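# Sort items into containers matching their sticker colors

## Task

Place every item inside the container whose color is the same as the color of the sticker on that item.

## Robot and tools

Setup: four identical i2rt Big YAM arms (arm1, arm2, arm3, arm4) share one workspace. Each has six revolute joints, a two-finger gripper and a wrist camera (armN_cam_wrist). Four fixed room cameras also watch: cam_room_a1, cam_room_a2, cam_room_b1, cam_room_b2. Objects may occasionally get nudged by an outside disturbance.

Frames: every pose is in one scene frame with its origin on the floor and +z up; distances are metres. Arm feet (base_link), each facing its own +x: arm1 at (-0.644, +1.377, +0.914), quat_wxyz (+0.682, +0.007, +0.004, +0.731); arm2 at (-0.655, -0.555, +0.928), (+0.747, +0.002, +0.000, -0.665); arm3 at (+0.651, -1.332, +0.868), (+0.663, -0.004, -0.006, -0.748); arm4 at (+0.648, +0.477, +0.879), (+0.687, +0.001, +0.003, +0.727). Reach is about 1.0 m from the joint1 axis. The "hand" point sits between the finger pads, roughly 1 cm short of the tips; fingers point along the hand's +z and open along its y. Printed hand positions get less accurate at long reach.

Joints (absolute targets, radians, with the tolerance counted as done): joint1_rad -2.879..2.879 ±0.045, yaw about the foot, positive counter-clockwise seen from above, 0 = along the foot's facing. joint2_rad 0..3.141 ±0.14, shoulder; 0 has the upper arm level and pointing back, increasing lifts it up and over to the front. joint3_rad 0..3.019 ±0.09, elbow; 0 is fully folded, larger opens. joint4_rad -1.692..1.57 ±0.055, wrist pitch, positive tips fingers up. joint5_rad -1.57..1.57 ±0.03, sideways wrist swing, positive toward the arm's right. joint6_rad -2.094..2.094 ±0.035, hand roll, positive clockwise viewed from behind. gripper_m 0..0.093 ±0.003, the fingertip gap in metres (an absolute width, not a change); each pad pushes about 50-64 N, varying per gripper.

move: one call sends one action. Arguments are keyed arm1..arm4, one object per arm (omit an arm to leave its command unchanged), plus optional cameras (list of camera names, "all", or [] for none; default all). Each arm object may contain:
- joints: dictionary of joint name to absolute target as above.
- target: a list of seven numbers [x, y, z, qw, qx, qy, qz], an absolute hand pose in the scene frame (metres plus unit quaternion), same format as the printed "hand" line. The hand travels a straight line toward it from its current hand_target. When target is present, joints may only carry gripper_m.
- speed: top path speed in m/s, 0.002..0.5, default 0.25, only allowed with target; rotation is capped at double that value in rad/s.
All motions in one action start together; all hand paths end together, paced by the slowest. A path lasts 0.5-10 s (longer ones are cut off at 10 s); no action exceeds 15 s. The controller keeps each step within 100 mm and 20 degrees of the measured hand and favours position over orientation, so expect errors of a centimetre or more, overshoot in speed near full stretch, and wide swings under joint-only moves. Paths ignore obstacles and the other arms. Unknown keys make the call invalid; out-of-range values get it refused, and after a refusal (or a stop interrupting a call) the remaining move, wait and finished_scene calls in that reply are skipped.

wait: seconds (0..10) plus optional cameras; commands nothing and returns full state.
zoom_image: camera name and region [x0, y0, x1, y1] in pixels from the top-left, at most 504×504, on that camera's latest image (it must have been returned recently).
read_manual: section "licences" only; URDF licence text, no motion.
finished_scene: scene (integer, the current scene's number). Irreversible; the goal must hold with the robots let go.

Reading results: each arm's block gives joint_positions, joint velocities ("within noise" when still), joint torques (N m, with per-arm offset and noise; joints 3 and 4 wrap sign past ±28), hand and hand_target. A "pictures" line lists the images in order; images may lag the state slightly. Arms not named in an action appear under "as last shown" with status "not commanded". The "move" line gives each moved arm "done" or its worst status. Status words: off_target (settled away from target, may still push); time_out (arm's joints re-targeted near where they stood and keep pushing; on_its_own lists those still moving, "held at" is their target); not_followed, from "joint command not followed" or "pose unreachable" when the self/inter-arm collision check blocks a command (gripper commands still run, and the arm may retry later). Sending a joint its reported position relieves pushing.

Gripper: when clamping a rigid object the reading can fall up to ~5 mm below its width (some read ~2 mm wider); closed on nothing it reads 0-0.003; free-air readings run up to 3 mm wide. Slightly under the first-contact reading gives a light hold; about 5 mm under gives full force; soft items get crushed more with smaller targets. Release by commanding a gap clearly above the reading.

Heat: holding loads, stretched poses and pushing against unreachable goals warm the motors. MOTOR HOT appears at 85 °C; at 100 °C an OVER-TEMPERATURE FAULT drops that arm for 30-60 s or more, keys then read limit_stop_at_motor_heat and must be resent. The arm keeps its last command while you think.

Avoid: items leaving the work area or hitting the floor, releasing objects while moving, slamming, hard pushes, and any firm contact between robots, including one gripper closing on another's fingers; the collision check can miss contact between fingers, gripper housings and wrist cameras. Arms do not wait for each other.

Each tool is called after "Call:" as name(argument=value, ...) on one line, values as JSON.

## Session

Call:
move()

Scene clock: 0.00 s.
Joint torques (N m): no reading
Motor temperatures (°C): arm1=[20 23 27 23 21 21 21] | arm2=[23 24 26 22 22 20 23] | arm3=[24 23 24 23 24 23 23] | arm4=[22 21 24 22 24 21 24]
Heat: arm1: hottest joint3_rad 27 °C; arm2: hottest joint3_rad 26 °C; arm3: hottest joint1_rad 24 °C; arm4: hottest joint3_rad 24 °C.
Joint velocities: within noise
arm1.joint_positions: joint1_rad=+0.263 joint2_rad=+0.541 joint3_rad=+1.448 joint4_rad=-1.274 joint5_rad=+0.156 joint6_rad=+0.460 gripper_m=+0.09396
arm1.joint_status: not commanded
arm1.hand: x=-0.6722 y=+1.5689 z=+1.5123 quat_wxyz=(-0.269, +0.505, -0.648, -0.503) (m; scene frame)
arm1.hand_target: x=-0.6707 y=+1.5650 z=+1.5243 quat_wxyz=(-0.273, +0.499, -0.642, -0.514) (m; scene frame)
arm1.hand_status: not commanded
arm2.joint_positions: joint1_rad=+0.198 joint2_rad=+0.259 joint3_rad=+1.632 joint4_rad=-1.245 joint5_rad=-0.167 joint6_rad=+0.724 gripper_m=+0.09396
arm2.joint_status: not commanded
arm2.hand: x=-0.6328 y=-0.5393 z=+1.6268 quat_wxyz=(-0.736, -0.518, -0.413, +0.142) (m; scene frame)
arm2.hand_target: x=-0.6348 y=-0.5332 z=+1.6300 quat_wxyz=(-0.741, -0.512, -0.410, +0.144) (m; scene frame)
arm2.hand_status: not commanded
arm3.joint_positions: joint1_rad=-0.202 joint2_rad=+0.522 joint3_rad=+1.369 joint4_rad=-1.376 joint5_rad=-0.141 joint6_rad=+0.009 gripper_m=+0.09396
arm3.joint_status: not commanded
arm3.hand: x=+0.6122 y=-1.5130 z=+1.4112 quat_wxyz=(-0.346, -0.682, -0.528, +0.369) (m; scene frame)
arm3.hand_target: x=+0.6130 y=-1.5103 z=+1.4212 quat_wxyz=(-0.352, -0.676, -0.525, +0.378) (m; scene frame)
arm3.hand_status: not commanded
arm4.joint_positions: joint1_rad=+0.128 joint2_rad=+0.492 joint3_rad=+1.422 joint4_rad=-1.388 joint5_rad=-0.180 joint6_rad=-0.624 gripper_m=+0.09396
arm4.joint_status: not commanded
arm4.hand: x=+0.5903 y=+0.6373 z=+1.4468 quat_wxyz=(-0.401, +0.802, -0.272, -0.348) (m; scene frame)
arm4.hand_target: x=+0.5910 y=+0.6334 z=+1.4564 quat_wxyz=(-0.410, +0.797, -0.269, -0.353) (m; scene frame)
arm4.hand_status: not commanded
pictures: arm1_cam_wrist, arm2_cam_wrist, arm3_cam_wrist, arm4_cam_wrist, cam_room_a1, cam_room_a2, cam_room_b1, cam_room_b2
Images, in order (width x height): arm1_cam_wrist 672x504, arm2_cam_wrist 672x504, arm3_cam_wrist 672x504, arm4_cam_wrist 672x504, cam_room_a1 672x504, cam_room_a2 672x504, cam_room_b1 672x504, cam_room_b2 672x504.

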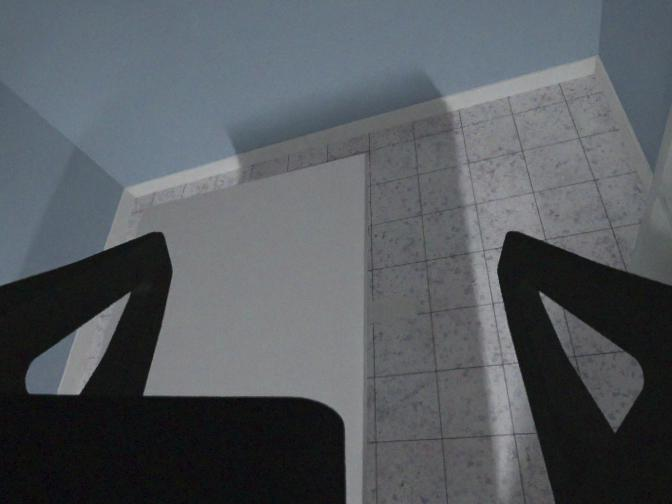

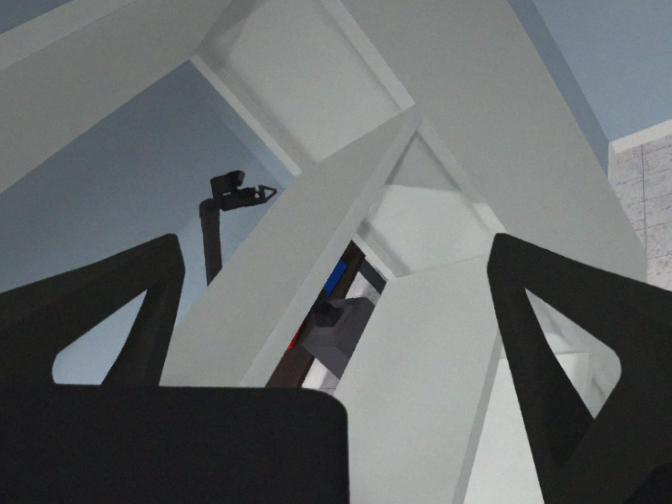

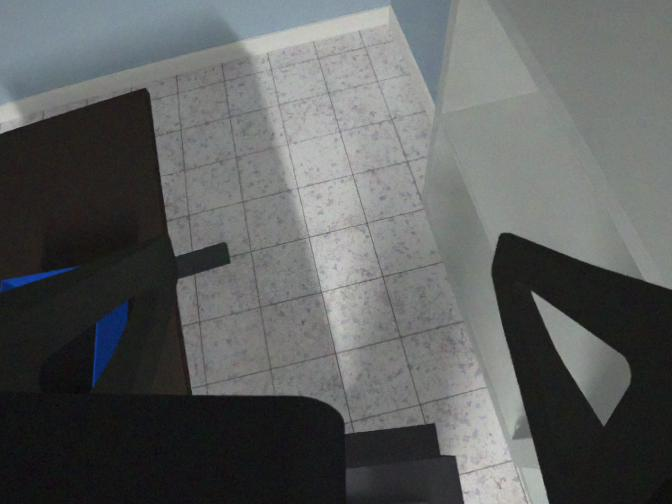

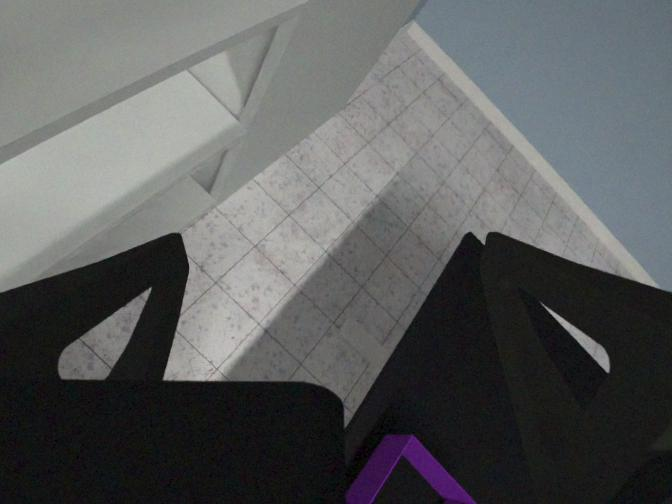

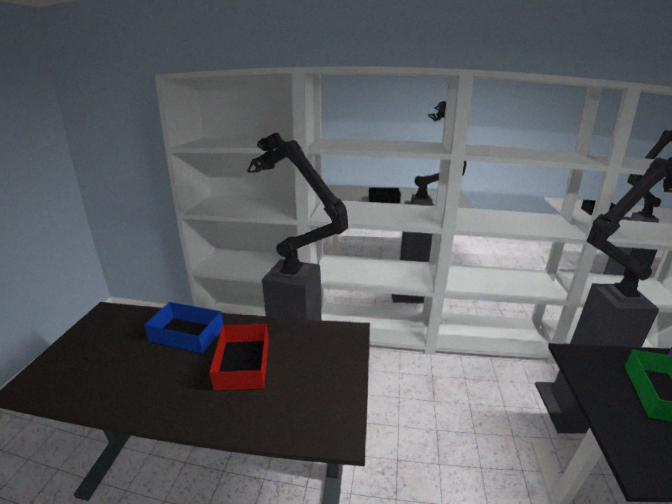

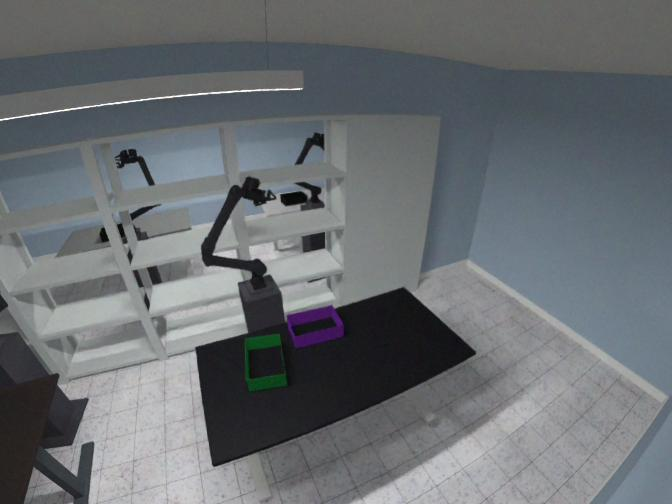

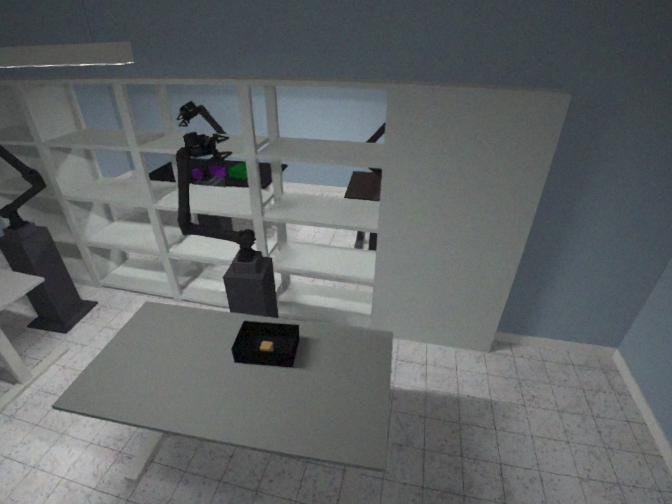

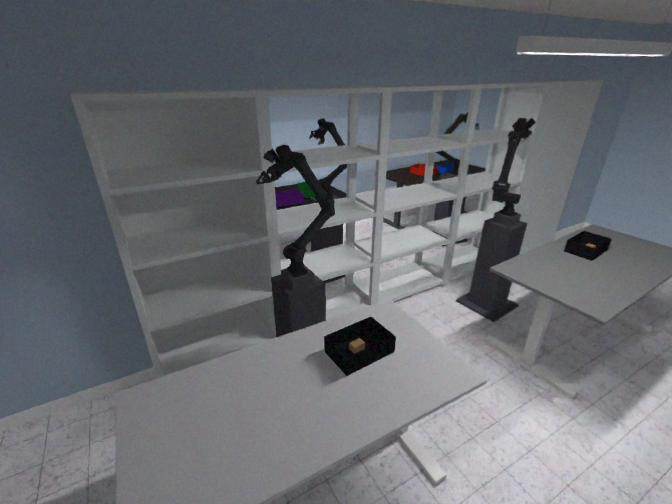

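Call:
zoom_image(camera="cam_room_b1", region=[220, 310, 310, 375])

Call:
zoom_image(camera="cam_room_b2", region=[315, 310, 405, 375])

Call:
zoom_image(camera="cam_room_b2", region=[550, 220, 630, 270])

Call:
move(arm1={"joints":{"joint1_rad":1.5,"joint2_rad":1.7,"joint3_rad":1.5,"joint4_rad":-1.1,"joint5_rad":0,"joint6_rad":0,"gripper_m":0.09}}, arm2={"joints":{"joint1_rad":-1.5,"joint2_rad":1.7,"joint3_rad":1.5,"joint4_rad":-1.1,"joint5_rad":0,"joint6_rad":0,"gripper_m":0.09}}, arm3={"joints":{"joint1_rad":1.5,"joint2_rad":1.0,"joint3_rad":1.5,"joint4_rad":-1.4,"joint5_rad":0,"joint6_rad":0,"gripper_m":0.09}}, arm4={"joints":{"joint1_rad":-1.5,"joint2_rad":1.0,"joint3_rad":1.5,"joint4_rad":-1.4,"joint5_rad":0,"joint6_rad":0,"gripper_m":0.09}})

Scaled by 5.600.

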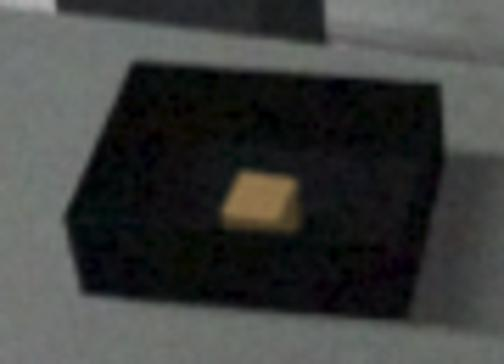

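Scaled by 5.600.

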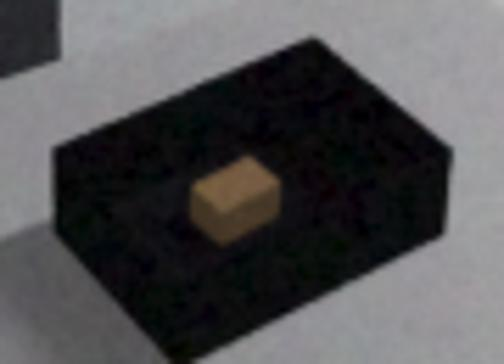

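Scaled by 6.300.

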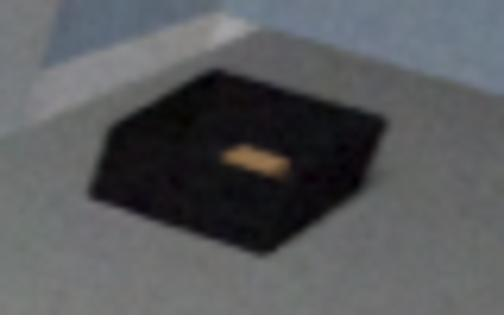

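Scene clock: 9.53 s.
Joint torques (N m): arm1=[-2.67 -14.04 12.49 0.77 0.06 -0.03] | arm2=[1.32 -16.91 11.04 1.28 -0.03 -0.08] | arm3=[1.79 -5.71 10.11 1.13 0.12 -0.11] | arm4=[0.85 -6.01 10.39 0.62 0.07 0.17]
Motor temperatures (°C): arm1=[20 23 27 23 21 21 21] | arm2=[23 24 26 22 22 20 23] | arm3=[24 23 25 23 24 23 23] | arm4=[22 22 25 22 24 21 24]
Heat: arm1: hottest joint3_rad 27 °C; arm2: hottest joint3_rad 26 °C; arm3: hottest joint3_rad 25 °C; arm4: hottest joint3_rad 25 °C.
move: arm1 done; arm2 done; arm3 done; arm4 done
Joint velocities: within noise
arm1.joint_positions: joint1_rad=+1.508 joint2_rad=+1.705 joint3_rad=+1.482 joint4_rad=-1.104 joint5_rad=-0.002 joint6_rad=+0.006 gripper_m=+0.09006
arm1.joint_status: all done
arm1.hand: x=-1.2126 y=+1.3739 z=+1.0961 quat_wxyz=(+0.000, +0.992, +0.000, -0.129) (m; scene frame)
arm1.hand_target: x=-1.2188 y=+1.3785 z=+1.1076 quat_wxyz=(-0.001, +0.990, -0.001, -0.143) (m; scene frame)
arm1.hand_status: not commanded
arm2.joint_positions: joint1_rad=-1.506 joint2_rad=+1.685 joint3_rad=+1.499 joint4_rad=-1.100 joint5_rad=+0.000 joint6_rad=+0.014 gripper_m=+0.09010
arm2.joint_status: all done
arm2.hand: x=-1.2231 y=-0.6598 z=+1.1190 quat_wxyz=(-0.012, -0.987, -0.083, +0.140) (m; scene frame)
arm2.hand_target: x=-1.2235 y=-0.6633 z=+1.1113 quat_wxyz=(-0.011, -0.987, -0.093, +0.133) (m; scene frame)
arm2.hand_status: not commanded
arm3.joint_positions: joint1_rad=+1.492 joint2_rad=+1.000 joint3_rad=+1.486 joint4_rad=-1.397 joint5_rad=-0.002 joint6_rad=+0.006 gripper_m=+0.09006
arm3.joint_status: all done
arm3.hand: x=+1.0062 y=-1.3974 z=+1.3390 quat_wxyz=(-0.324, -0.095, -0.941, +0.037) (m; scene frame)
arm3.hand_target: x=+1.0062 y=-1.3946 z=+1.3450 quat_wxyz=(-0.329, -0.088, -0.940, +0.038) (m; scene frame)
arm3.hand_status: not commanded
arm4.joint_positions: joint1_rad=-1.500 joint2_rad=+1.004 joint3_rad=+1.475 joint4_rad=-1.391 joint5_rad=+0.000 joint6_rad=-0.012 gripper_m=+0.09012
arm4.joint_status: all done
arm4.hand: x=+1.0123 y=+0.5249 z=+1.3413 quat_wxyz=(-0.317, +0.067, -0.946, -0.017) (m; scene frame)
arm4.hand_target: x=+1.0099 y=+0.5245 z=+1.3536 quat_wxyz=(-0.326, +0.061, -0.943, -0.019) (m; scene frame)
arm4.hand_status: not commanded
pictures: arm1_cam_wrist, arm2_cam_wrist, arm3_cam_wrist, arm4_cam_wrist, cam_room_a1, cam_room_a2, cam_room_b1, cam_room_b2
Images, in order (width x height): arm1_cam_wrist 672x504, arm2_cam_wrist 672x504, arm3_cam_wrist 672x504, arm4_cam_wrist 672x504, cam_room_a1 672x504, cam_room_a2 672x504, cam_room_b1 672x504, cam_room_b2 672x504.

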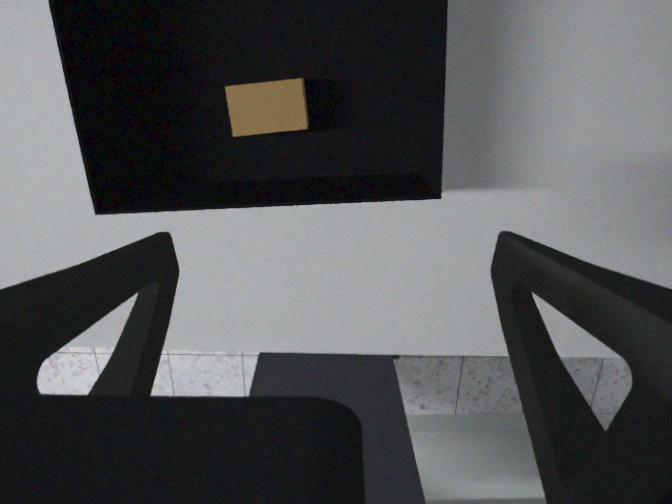

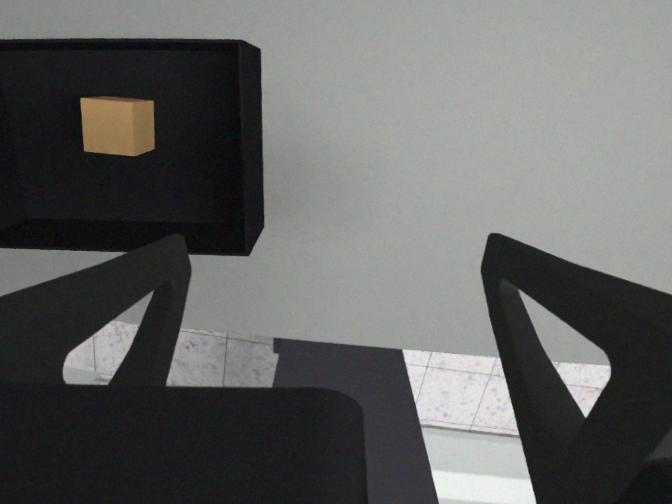

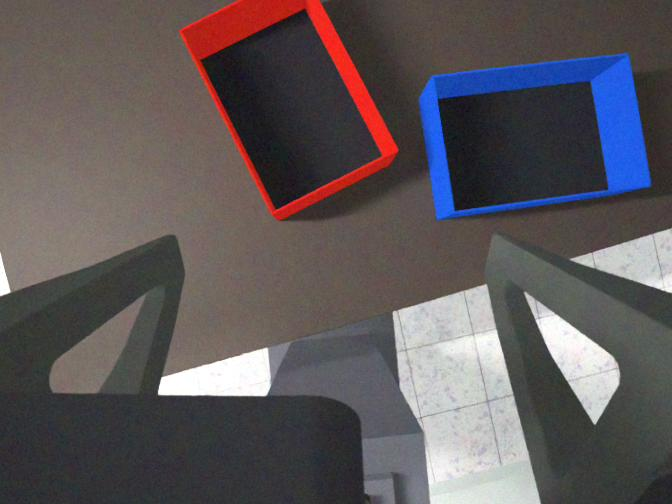

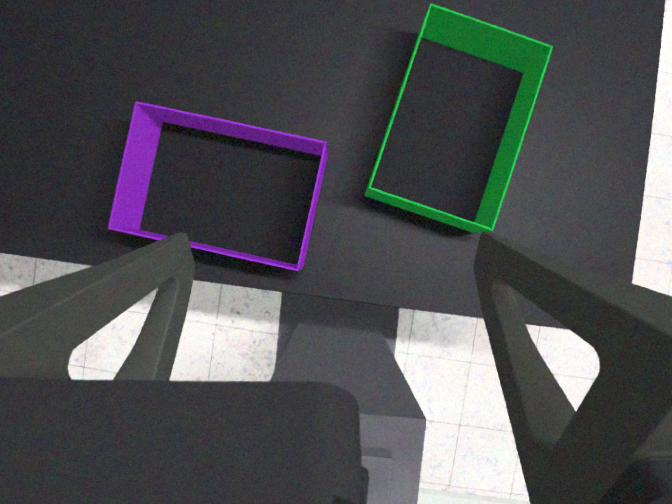

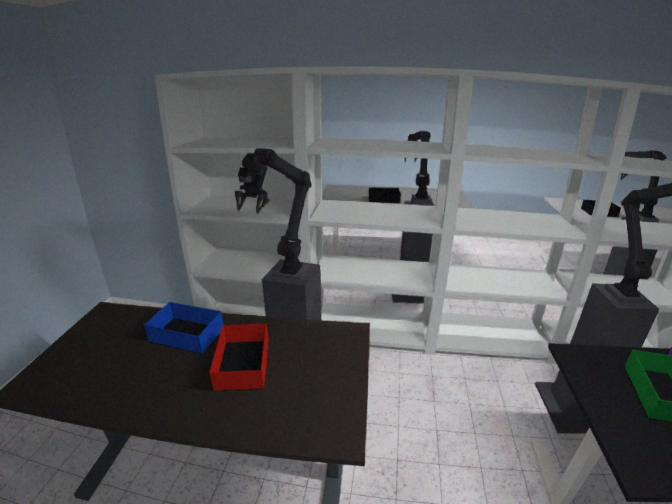

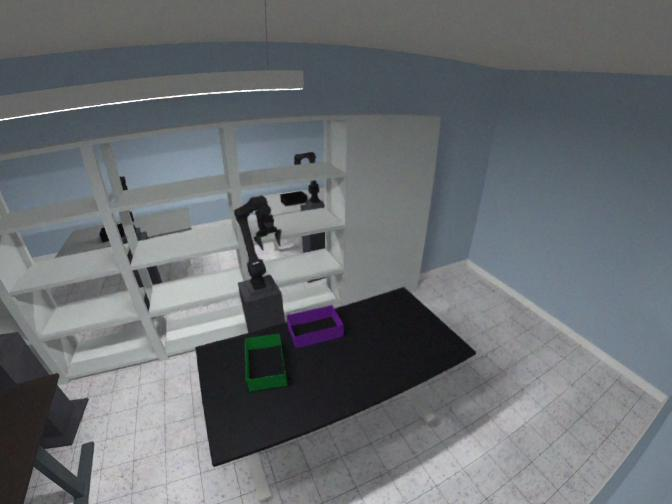

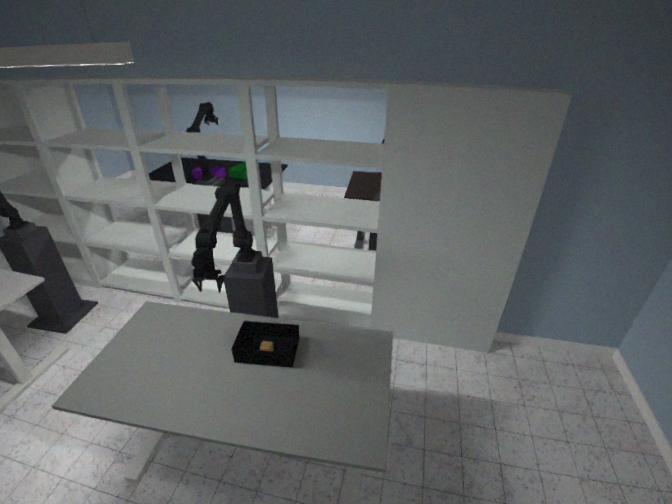

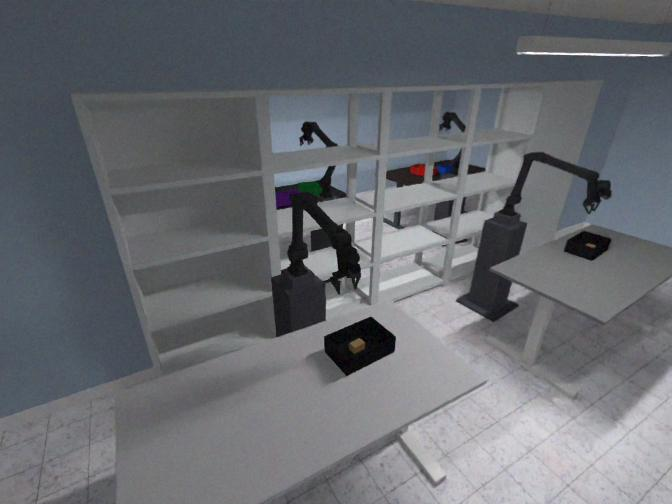

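Call:
zoom_image(camera="arm2_cam_wrist", region=[50, 70, 190, 175])

Call:
zoom_image(camera="arm1_cam_wrist", region=[200, 55, 340, 160])

Scaled by 3.600.

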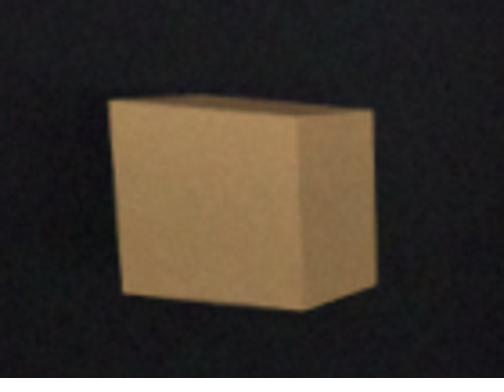

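Scaled by 3.600.

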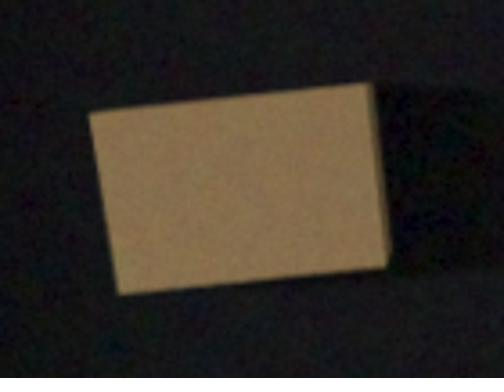

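Call:
move(arm1={"target":[-1.2395,1.3076,0.93,-0.0120,-0.9691,-0.0482,0.2416],"speed":0.25}, arm2={"target":[-1.184,-0.893,0.93,-0.0202,-0.9464,-0.0604,0.3167],"speed":0.25}, cameras=["arm1_cam_wrist","arm2_cam_wrist"])

Scene clock: 83.33 s.
Joint torques (N m): arm1=[-0.85 -13.39 9.46 1.85 0.11 0.11] | arm2=[0.15 -17.9 8.76 2.58 0.42 0.23] | arm3=[1.79 -5.36 10.11 1.07 0.12 -0.11] | arm4=[0.73 -5.54 10.25 0.66 0.08 0.15]
Motor temperatures (°C): arm1=[20 25 32 23 21 21 21] | arm2=[23 26 32 22 22 20 23] | arm3=[24 23 29 23 24 23 23] | arm4=[22 22 33 22 24 21 24]
Heat: arm1: hottest joint3_rad 32 °C; arm2: hottest joint3_rad 32 °C; arm3: hottest joint3_rad 29 °C; arm4: hottest joint3_rad 33 °C.
move: arm1 done; arm2 off_target
Joint velocities: within noise
arm1.joint_positions: joint1_rad=+1.614 joint2_rad=+1.861 joint3_rad=+1.156 joint4_rad=-0.409 joint5_rad=+0.003 joint6_rad=+0.011 gripper_m=+0.09006
arm1.joint_status: not commanded
arm1.hand: x=-1.2346 y=+1.3116 z=+0.9289 quat_wxyz=(+0.011, +0.971, +0.049, -0.234) (m; scene frame)
arm1.hand_target: x=-1.2394 y=+1.3075 z=+0.9301 quat_wxyz=(+0.012, +0.969, +0.048, -0.242) (m; scene frame)
arm1.hand_status: done (0.006 m and 1.0 deg from the pose sent, 0.181 m and 14.3 deg at the start)
arm2.joint_positions: joint1_rad=-1.028 joint2_rad=+1.901 joint3_rad=+1.173 joint4_rad=-0.258 joint5_rad=+0.301 joint6_rad=+0.418 gripper_m=+0.09010
arm2.joint_status: not commanded
arm2.hand: x=-1.1808 y=-0.8977 z=+0.9398 quat_wxyz=(-0.021, -0.945, -0.071, +0.317) (m; scene frame)
arm2.hand_target: x=-1.1839 y=-0.8928 z=+0.9301 quat_wxyz=(-0.020, -0.946, -0.060, +0.317) (m; scene frame)
arm2.hand_status: off_target (0.011 m and 1.3 deg from the pose sent, 0.303 m and 21.0 deg at the start)
arm3, arm4: as last shown
pictures: arm1_cam_wrist, arm2_cam_wrist
Images, in order (width x height): arm1_cam_wrist 672x504, arm2_cam_wrist 672x504.

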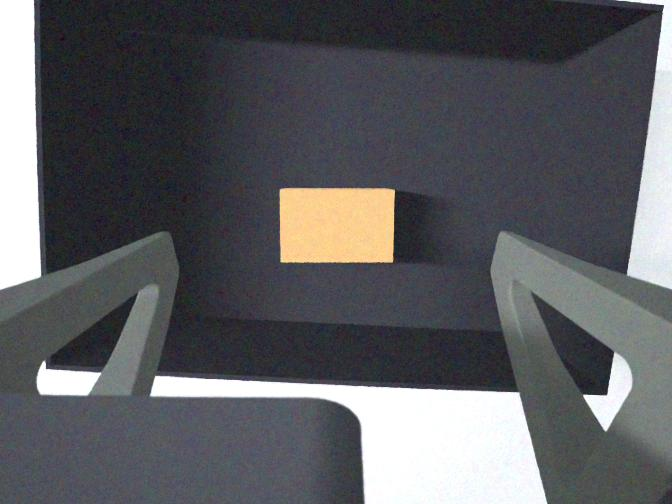

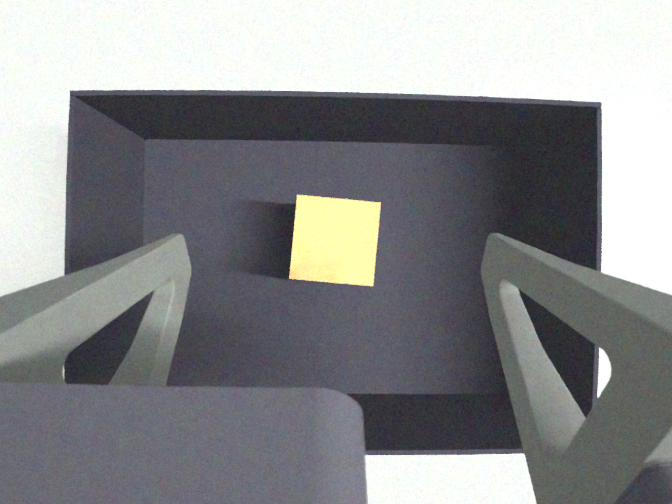

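Call:
move(arm1={"target": [-1.24, 1.308, 0.80, -0.0120, -0.9691, -0.0482, 0.2416], "speed": 0.15}, arm2={"target": [-1.184, -0.895, 0.80, -0.0202, -0.9464, -0.0604, 0.3167], "speed": 0.15}, cameras=["arm1_cam_wrist", "arm2_cam_wrist"])

Scene clock: 126.27 s.
Joint torques (N m): arm1=[-1.61 -14.86 7.08 1.74 0.09 0.13] | arm2=[0.32 -18.61 7.64 2.55 0.42 0.21] | arm3=[1.79 -5.36 10.1 1.14 0.11 -0.11] | arm4=[0.56 -6.07 10.24 0.65 0.09 0.19]
Motor temperatures (°C): arm1=[20 25 31 23 21 21 21] | arm2=[23 27 30 22 22 20 23] | arm3=[24 23 30 23 24 23 23] | arm4=[22 22 35 22 24 21 24]
Heat: arm1: hottest joint3_rad 31 °C; arm2: hottest joint3_rad 30 °C; arm3: hottest joint3_rad 30 °C; arm4: hottest joint3_rad 35 °C.
move: arm1 done; arm2 done
Joint velocities: within noise
arm1.joint_positions: joint1_rad=+1.614 joint2_rad=+2.121 joint3_rad=+1.123 joint4_rad=-0.117 joint5_rad=+0.003 joint6_rad=+0.011 gripper_m=+0.09006
arm1.joint_status: not commanded
arm1.hand: x=-1.2349 y=+1.3122 z=+0.7989 quat_wxyz=(+0.011, +0.971, +0.049, -0.233) (m; scene frame)
arm1.hand_target: x=-1.2400 y=+1.3079 z=+0.8002 quat_wxyz=(+0.012, +0.969, +0.048, -0.242) (m; scene frame)
arm1.hand_status: done (0.007 m and 1.0 deg from the pose sent, 0.129 m and 1.0 deg at the start)
arm2.joint_positions: joint1_rad=-1.028 joint2_rad=+2.169 joint3_rad=+1.158 joint4_rad=+0.014 joint5_rad=+0.303 joint6_rad=+0.422 gripper_m=+0.09010
arm2.joint_status: not commanded
arm2.hand: x=-1.1793 y=-0.8959 z=+0.8078 quat_wxyz=(-0.019, -0.947, -0.071, +0.314) (m; scene frame)
arm2.hand_target: x=-1.1838 y=-0.8947 z=+0.8002 quat_wxyz=(-0.020, -0.946, -0.060, +0.317) (m; scene frame)
arm2.hand_status: done (0.009 m and 1.2 deg from the pose sent, 0.140 m and 1.3 deg at the start)
arm3, arm4: as last shown
pictures: arm1_cam_wrist, arm2_cam_wrist
Images, in order (width x height): arm1_cam_wrist 672x504, arm2_cam_wrist 672x504.

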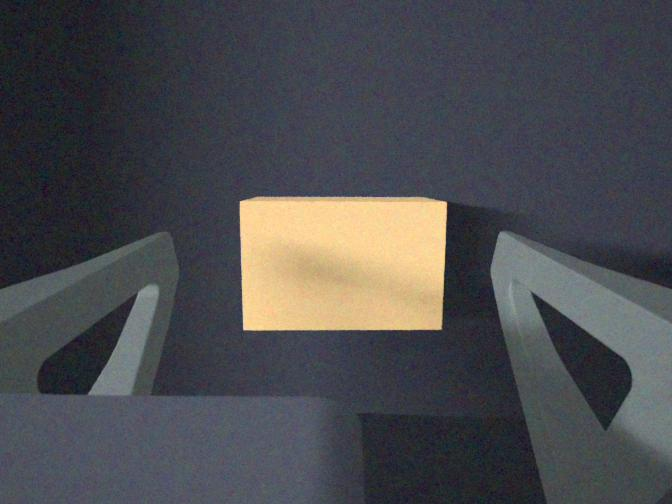

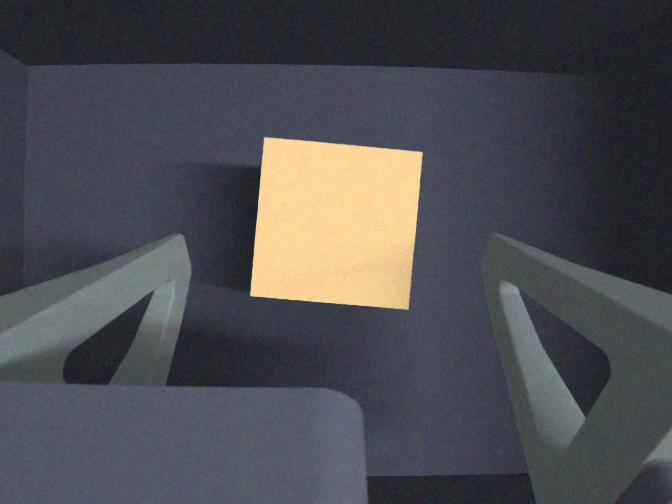

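Call:
move(arm1={"target": [-1.229, 1.309, 0.745, -0.0120, -0.9691, -0.0482, 0.2416], "speed": 0.1}, arm2={"target": [-1.195, -0.896, 0.745, -0.0069, -0.9481, -0.0207, 0.3172], "speed": 0.1}, cameras=["arm1_cam_wrist", "arm2_cam_wrist"])

Scene clock: 138.63 s.
Joint torques (N m): arm1=[-1.03 -14.8 5.7 1.84 0.11 0.13] | arm2=[0.56 -18.96 8.95 2.5 0.47 0.21] | arm3=[1.73 -5.54 10.13 1.07 0.11 -0.11] | arm4=[0.56 -5.71 10.21 0.66 0.12 0.16]
Motor temperatures (°C): arm1=[20 25 31 23 21 21 21] | arm2=[23 27 30 22 22 20 23] | arm3=[24 23 30 23 24 23 23] | arm4=[22 22 35 22 24 21 24]
Heat: arm1: hottest joint3_rad 31 °C; arm2: hottest joint3_rad 30 °C; arm3: hottest joint3_rad 30 °C; arm4: hottest joint3_rad 35 °C.
move: arm1 done; arm2 off_target
Joint velocities: within noise
arm1.joint_positions: joint1_rad=+1.614 joint2_rad=+2.233 joint3_rad=+1.113 joint4_rad=+0.011 joint5_rad=+0.004 joint6_rad=+0.013 gripper_m=+0.09006
arm1.joint_status: not commanded
arm1.hand: x=-1.2272 y=+1.3134 z=+0.7465 quat_wxyz=(+0.011, +0.970, +0.048, -0.236) (m; scene frame)
arm1.hand_target: x=-1.2290 y=+1.3089 z=+0.7450 quat_wxyz=(+0.012, +0.969, +0.048, -0.242) (m; scene frame)
arm1.hand_status: done (0.005 m and 0.6 deg from the pose sent, 0.054 m and 1.0 deg at the start)
arm2.joint_positions: joint1_rad=-1.028 joint2_rad=+2.308 joint3_rad=+1.216 joint4_rad=+0.049 joint5_rad=+0.349 joint6_rad=+0.498 gripper_m=+0.09010
arm2.joint_status: not commanded
arm2.hand: x=-1.1820 y=-0.8885 z=+0.7487 quat_wxyz=(+0.001, -0.952, -0.032, +0.306) (m; scene frame)
arm2.hand_target: x=-1.1945 y=-0.8955 z=+0.7454 quat_wxyz=(-0.007, -0.948, -0.021, +0.317) (m; scene frame)
arm2.hand_status: off_target (0.015 m and 2.1 deg from the pose sent, 0.065 m and 5.9 deg at the start)
arm3, arm4: as last shown
pictures: arm1_cam_wrist, arm2_cam_wrist
Images, in order (width x height): arm1_cam_wrist 672x504, arm2_cam_wrist 672x504.

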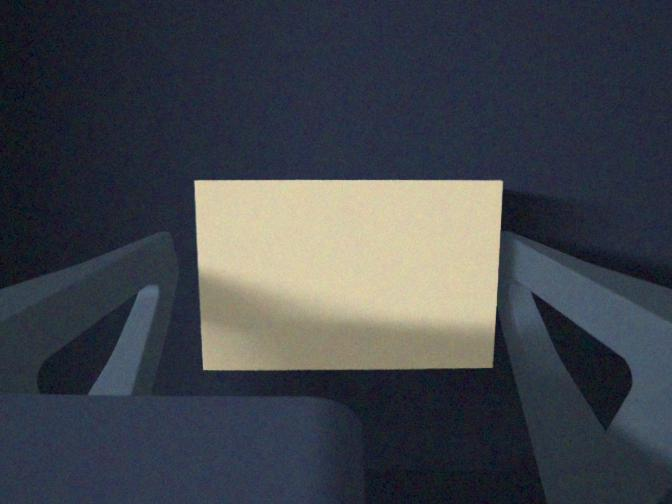

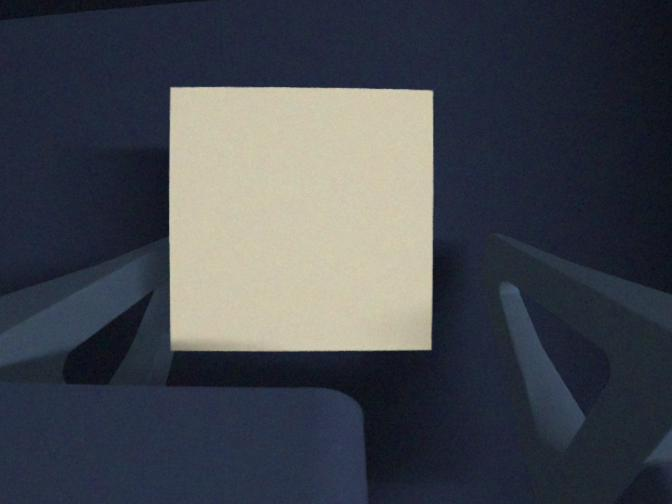

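Call:
move(arm1={"joints": {"gripper_m": 0.055}}, arm2={"target": [-1.203, -0.906, 0.742, -0.0069, -0.9481, -0.0207, 0.3172], "speed": 0.1}, cameras=["arm1_cam_wrist", "arm2_cam_wrist"])

Call:
move(arm2={"joints": {"gripper_m": 0.035}}, cameras=["arm2_cam_wrist"])

Scene clock: 144.60 s.
Joint torques (N m): arm1=[-0.91 -14.62 5.64 1.66 0.03 0.1] | arm2=[1.03 -18.55 9.21 1.58 0.47 0.22] | arm3=[1.67 -5.48 10.15 1.1 0.11 -0.11] | arm4=[0.5 -6.3 10.39 0.69 0.08 0.18]
Motor temperatures (°C): arm1=[20 26 31 23 21 21 21] | arm2=[23 27 30 22 22 20 23] | arm3=[24 23 30 23 24 23 23] | arm4=[22 22 35 22 24 21 24]
Heat: arm1: hottest joint3_rad 31 °C; arm2: hottest joint3_rad 30 °C; arm3: hottest joint3_rad 30 °C; arm4: hottest joint3_rad 35 °C.
move: arm1 off_target; arm2 off_target
Joint velocities: within noise
arm1.joint_positions: joint1_rad=+1.614 joint2_rad=+2.233 joint3_rad=+1.113 joint4_rad=+0.012 joint5_rad=+0.005 joint6_rad=+0.014 gripper_m=+0.06902
arm1.joint_status: gripper_m off_target (ended at +0.06905, target +0.05500)
arm1.hand: x=-1.2273 y=+1.3135 z=+0.7466 quat_wxyz=(+0.011, +0.970, +0.048, -0.237) (m; scene frame)
arm1.hand_target: x=-1.2290 y=+1.3089 z=+0.7450 quat_wxyz=(+0.012, +0.969, +0.048, -0.242) (m; scene frame)
arm1.hand_status: not commanded
arm2.joint_positions: joint1_rad=-1.028 joint2_rad=+2.321 joint3_rad=+1.261 joint4_rad=+0.049 joint5_rad=+0.352 joint6_rad=+0.503 gripper_m=+0.09010
arm2.joint_status: not commanded
arm2.hand: x=-1.1985 y=-0.9007 z=+0.7547 quat_wxyz=(-0.008, -0.947, -0.026, +0.319) (m; scene frame)
arm2.hand_target: x=-1.2024 y=-0.9055 z=+0.7422 quat_wxyz=(-0.007, -0.948, -0.021, +0.317) (m; scene frame)
arm2.hand_status: off_target (0.014 m and 0.7 deg from the pose sent, 0.028 m and 2.1 deg at the start)
arm3, arm4: as last shown
pictures: arm1_cam_wrist, arm2_cam_wrist
Images, in order (width x height): arm1_cam_wrist 672x504, arm2_cam_wrist 672x504.

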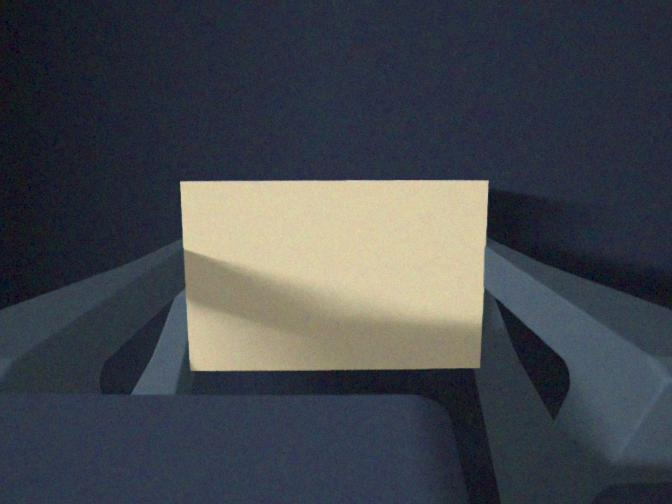

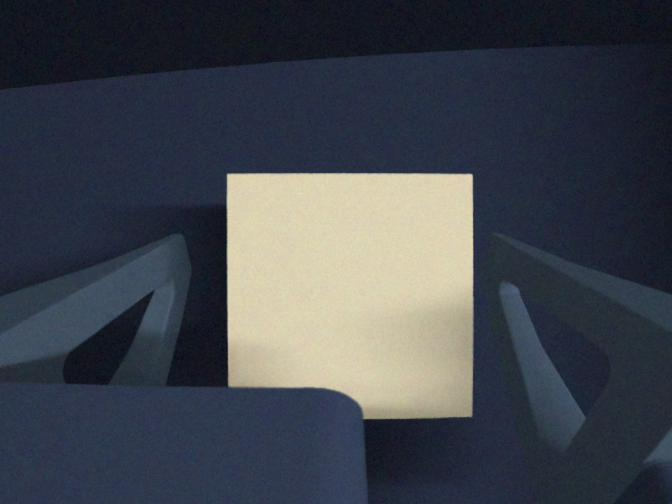

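Scene clock: 145.20 s.
Joint torques (N m): arm1=[-1.2 -14.33 5.7 1.69 0.07 0.12] | arm2=[1.03 -18.73 9.21 1.54 0.4 0.19] | arm3=[1.79 -5.54 10.11 1.11 0.11 -0.11] | arm4=[0.73 -5.89 10.25 0.69 0.06 0.16]
Motor temperatures (°C): arm1=[20 26 31 23 21 21 21] | arm2=[23 27 30 22 22 20 23] | arm3=[24 23 30 23 24 23 23] | arm4=[22 22 35 22 24 21 24]
Heat: arm1: hottest joint3_rad 31 °C; arm2: hottest joint3_rad 30 °C; arm3: hottest joint3_rad 30 °C; arm4: hottest joint3_rad 35 °C.
move: arm2 off_target
Joint velocities: within noise
arm1, arm3, arm4: as last shown
arm2.joint_positions: joint1_rad=-1.028 joint2_rad=+2.321 joint3_rad=+1.261 joint4_rad=+0.049 joint5_rad=+0.353 joint6_rad=+0.505 gripper_m=+0.05303
arm2.joint_status: gripper_m off_target (ended at +0.05306, target +0.03500)
arm2.hand: x=-1.1987 y=-0.9005 z=+0.7548 quat_wxyz=(-0.007, -0.947, -0.025, +0.319) (m; scene frame)
arm2.hand_target: x=-1.2024 y=-0.9055 z=+0.7422 quat_wxyz=(-0.007, -0.948, -0.021, +0.317) (m; scene frame)
arm2.hand_status: not commanded
pictures: arm2_cam_wrist
Images, in order (width x height): arm2_cam_wrist 672x504.

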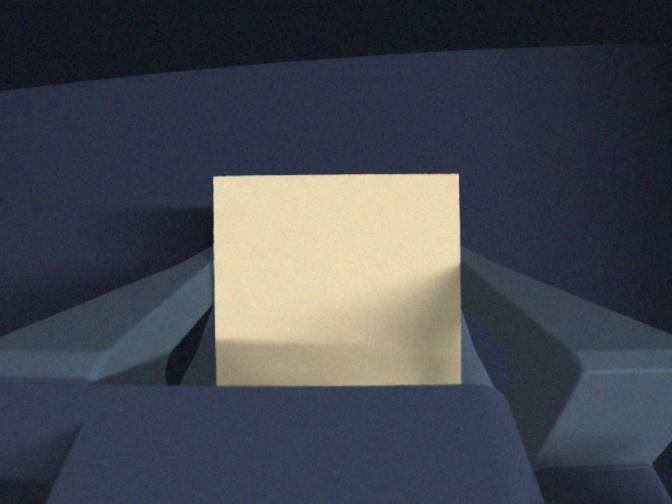

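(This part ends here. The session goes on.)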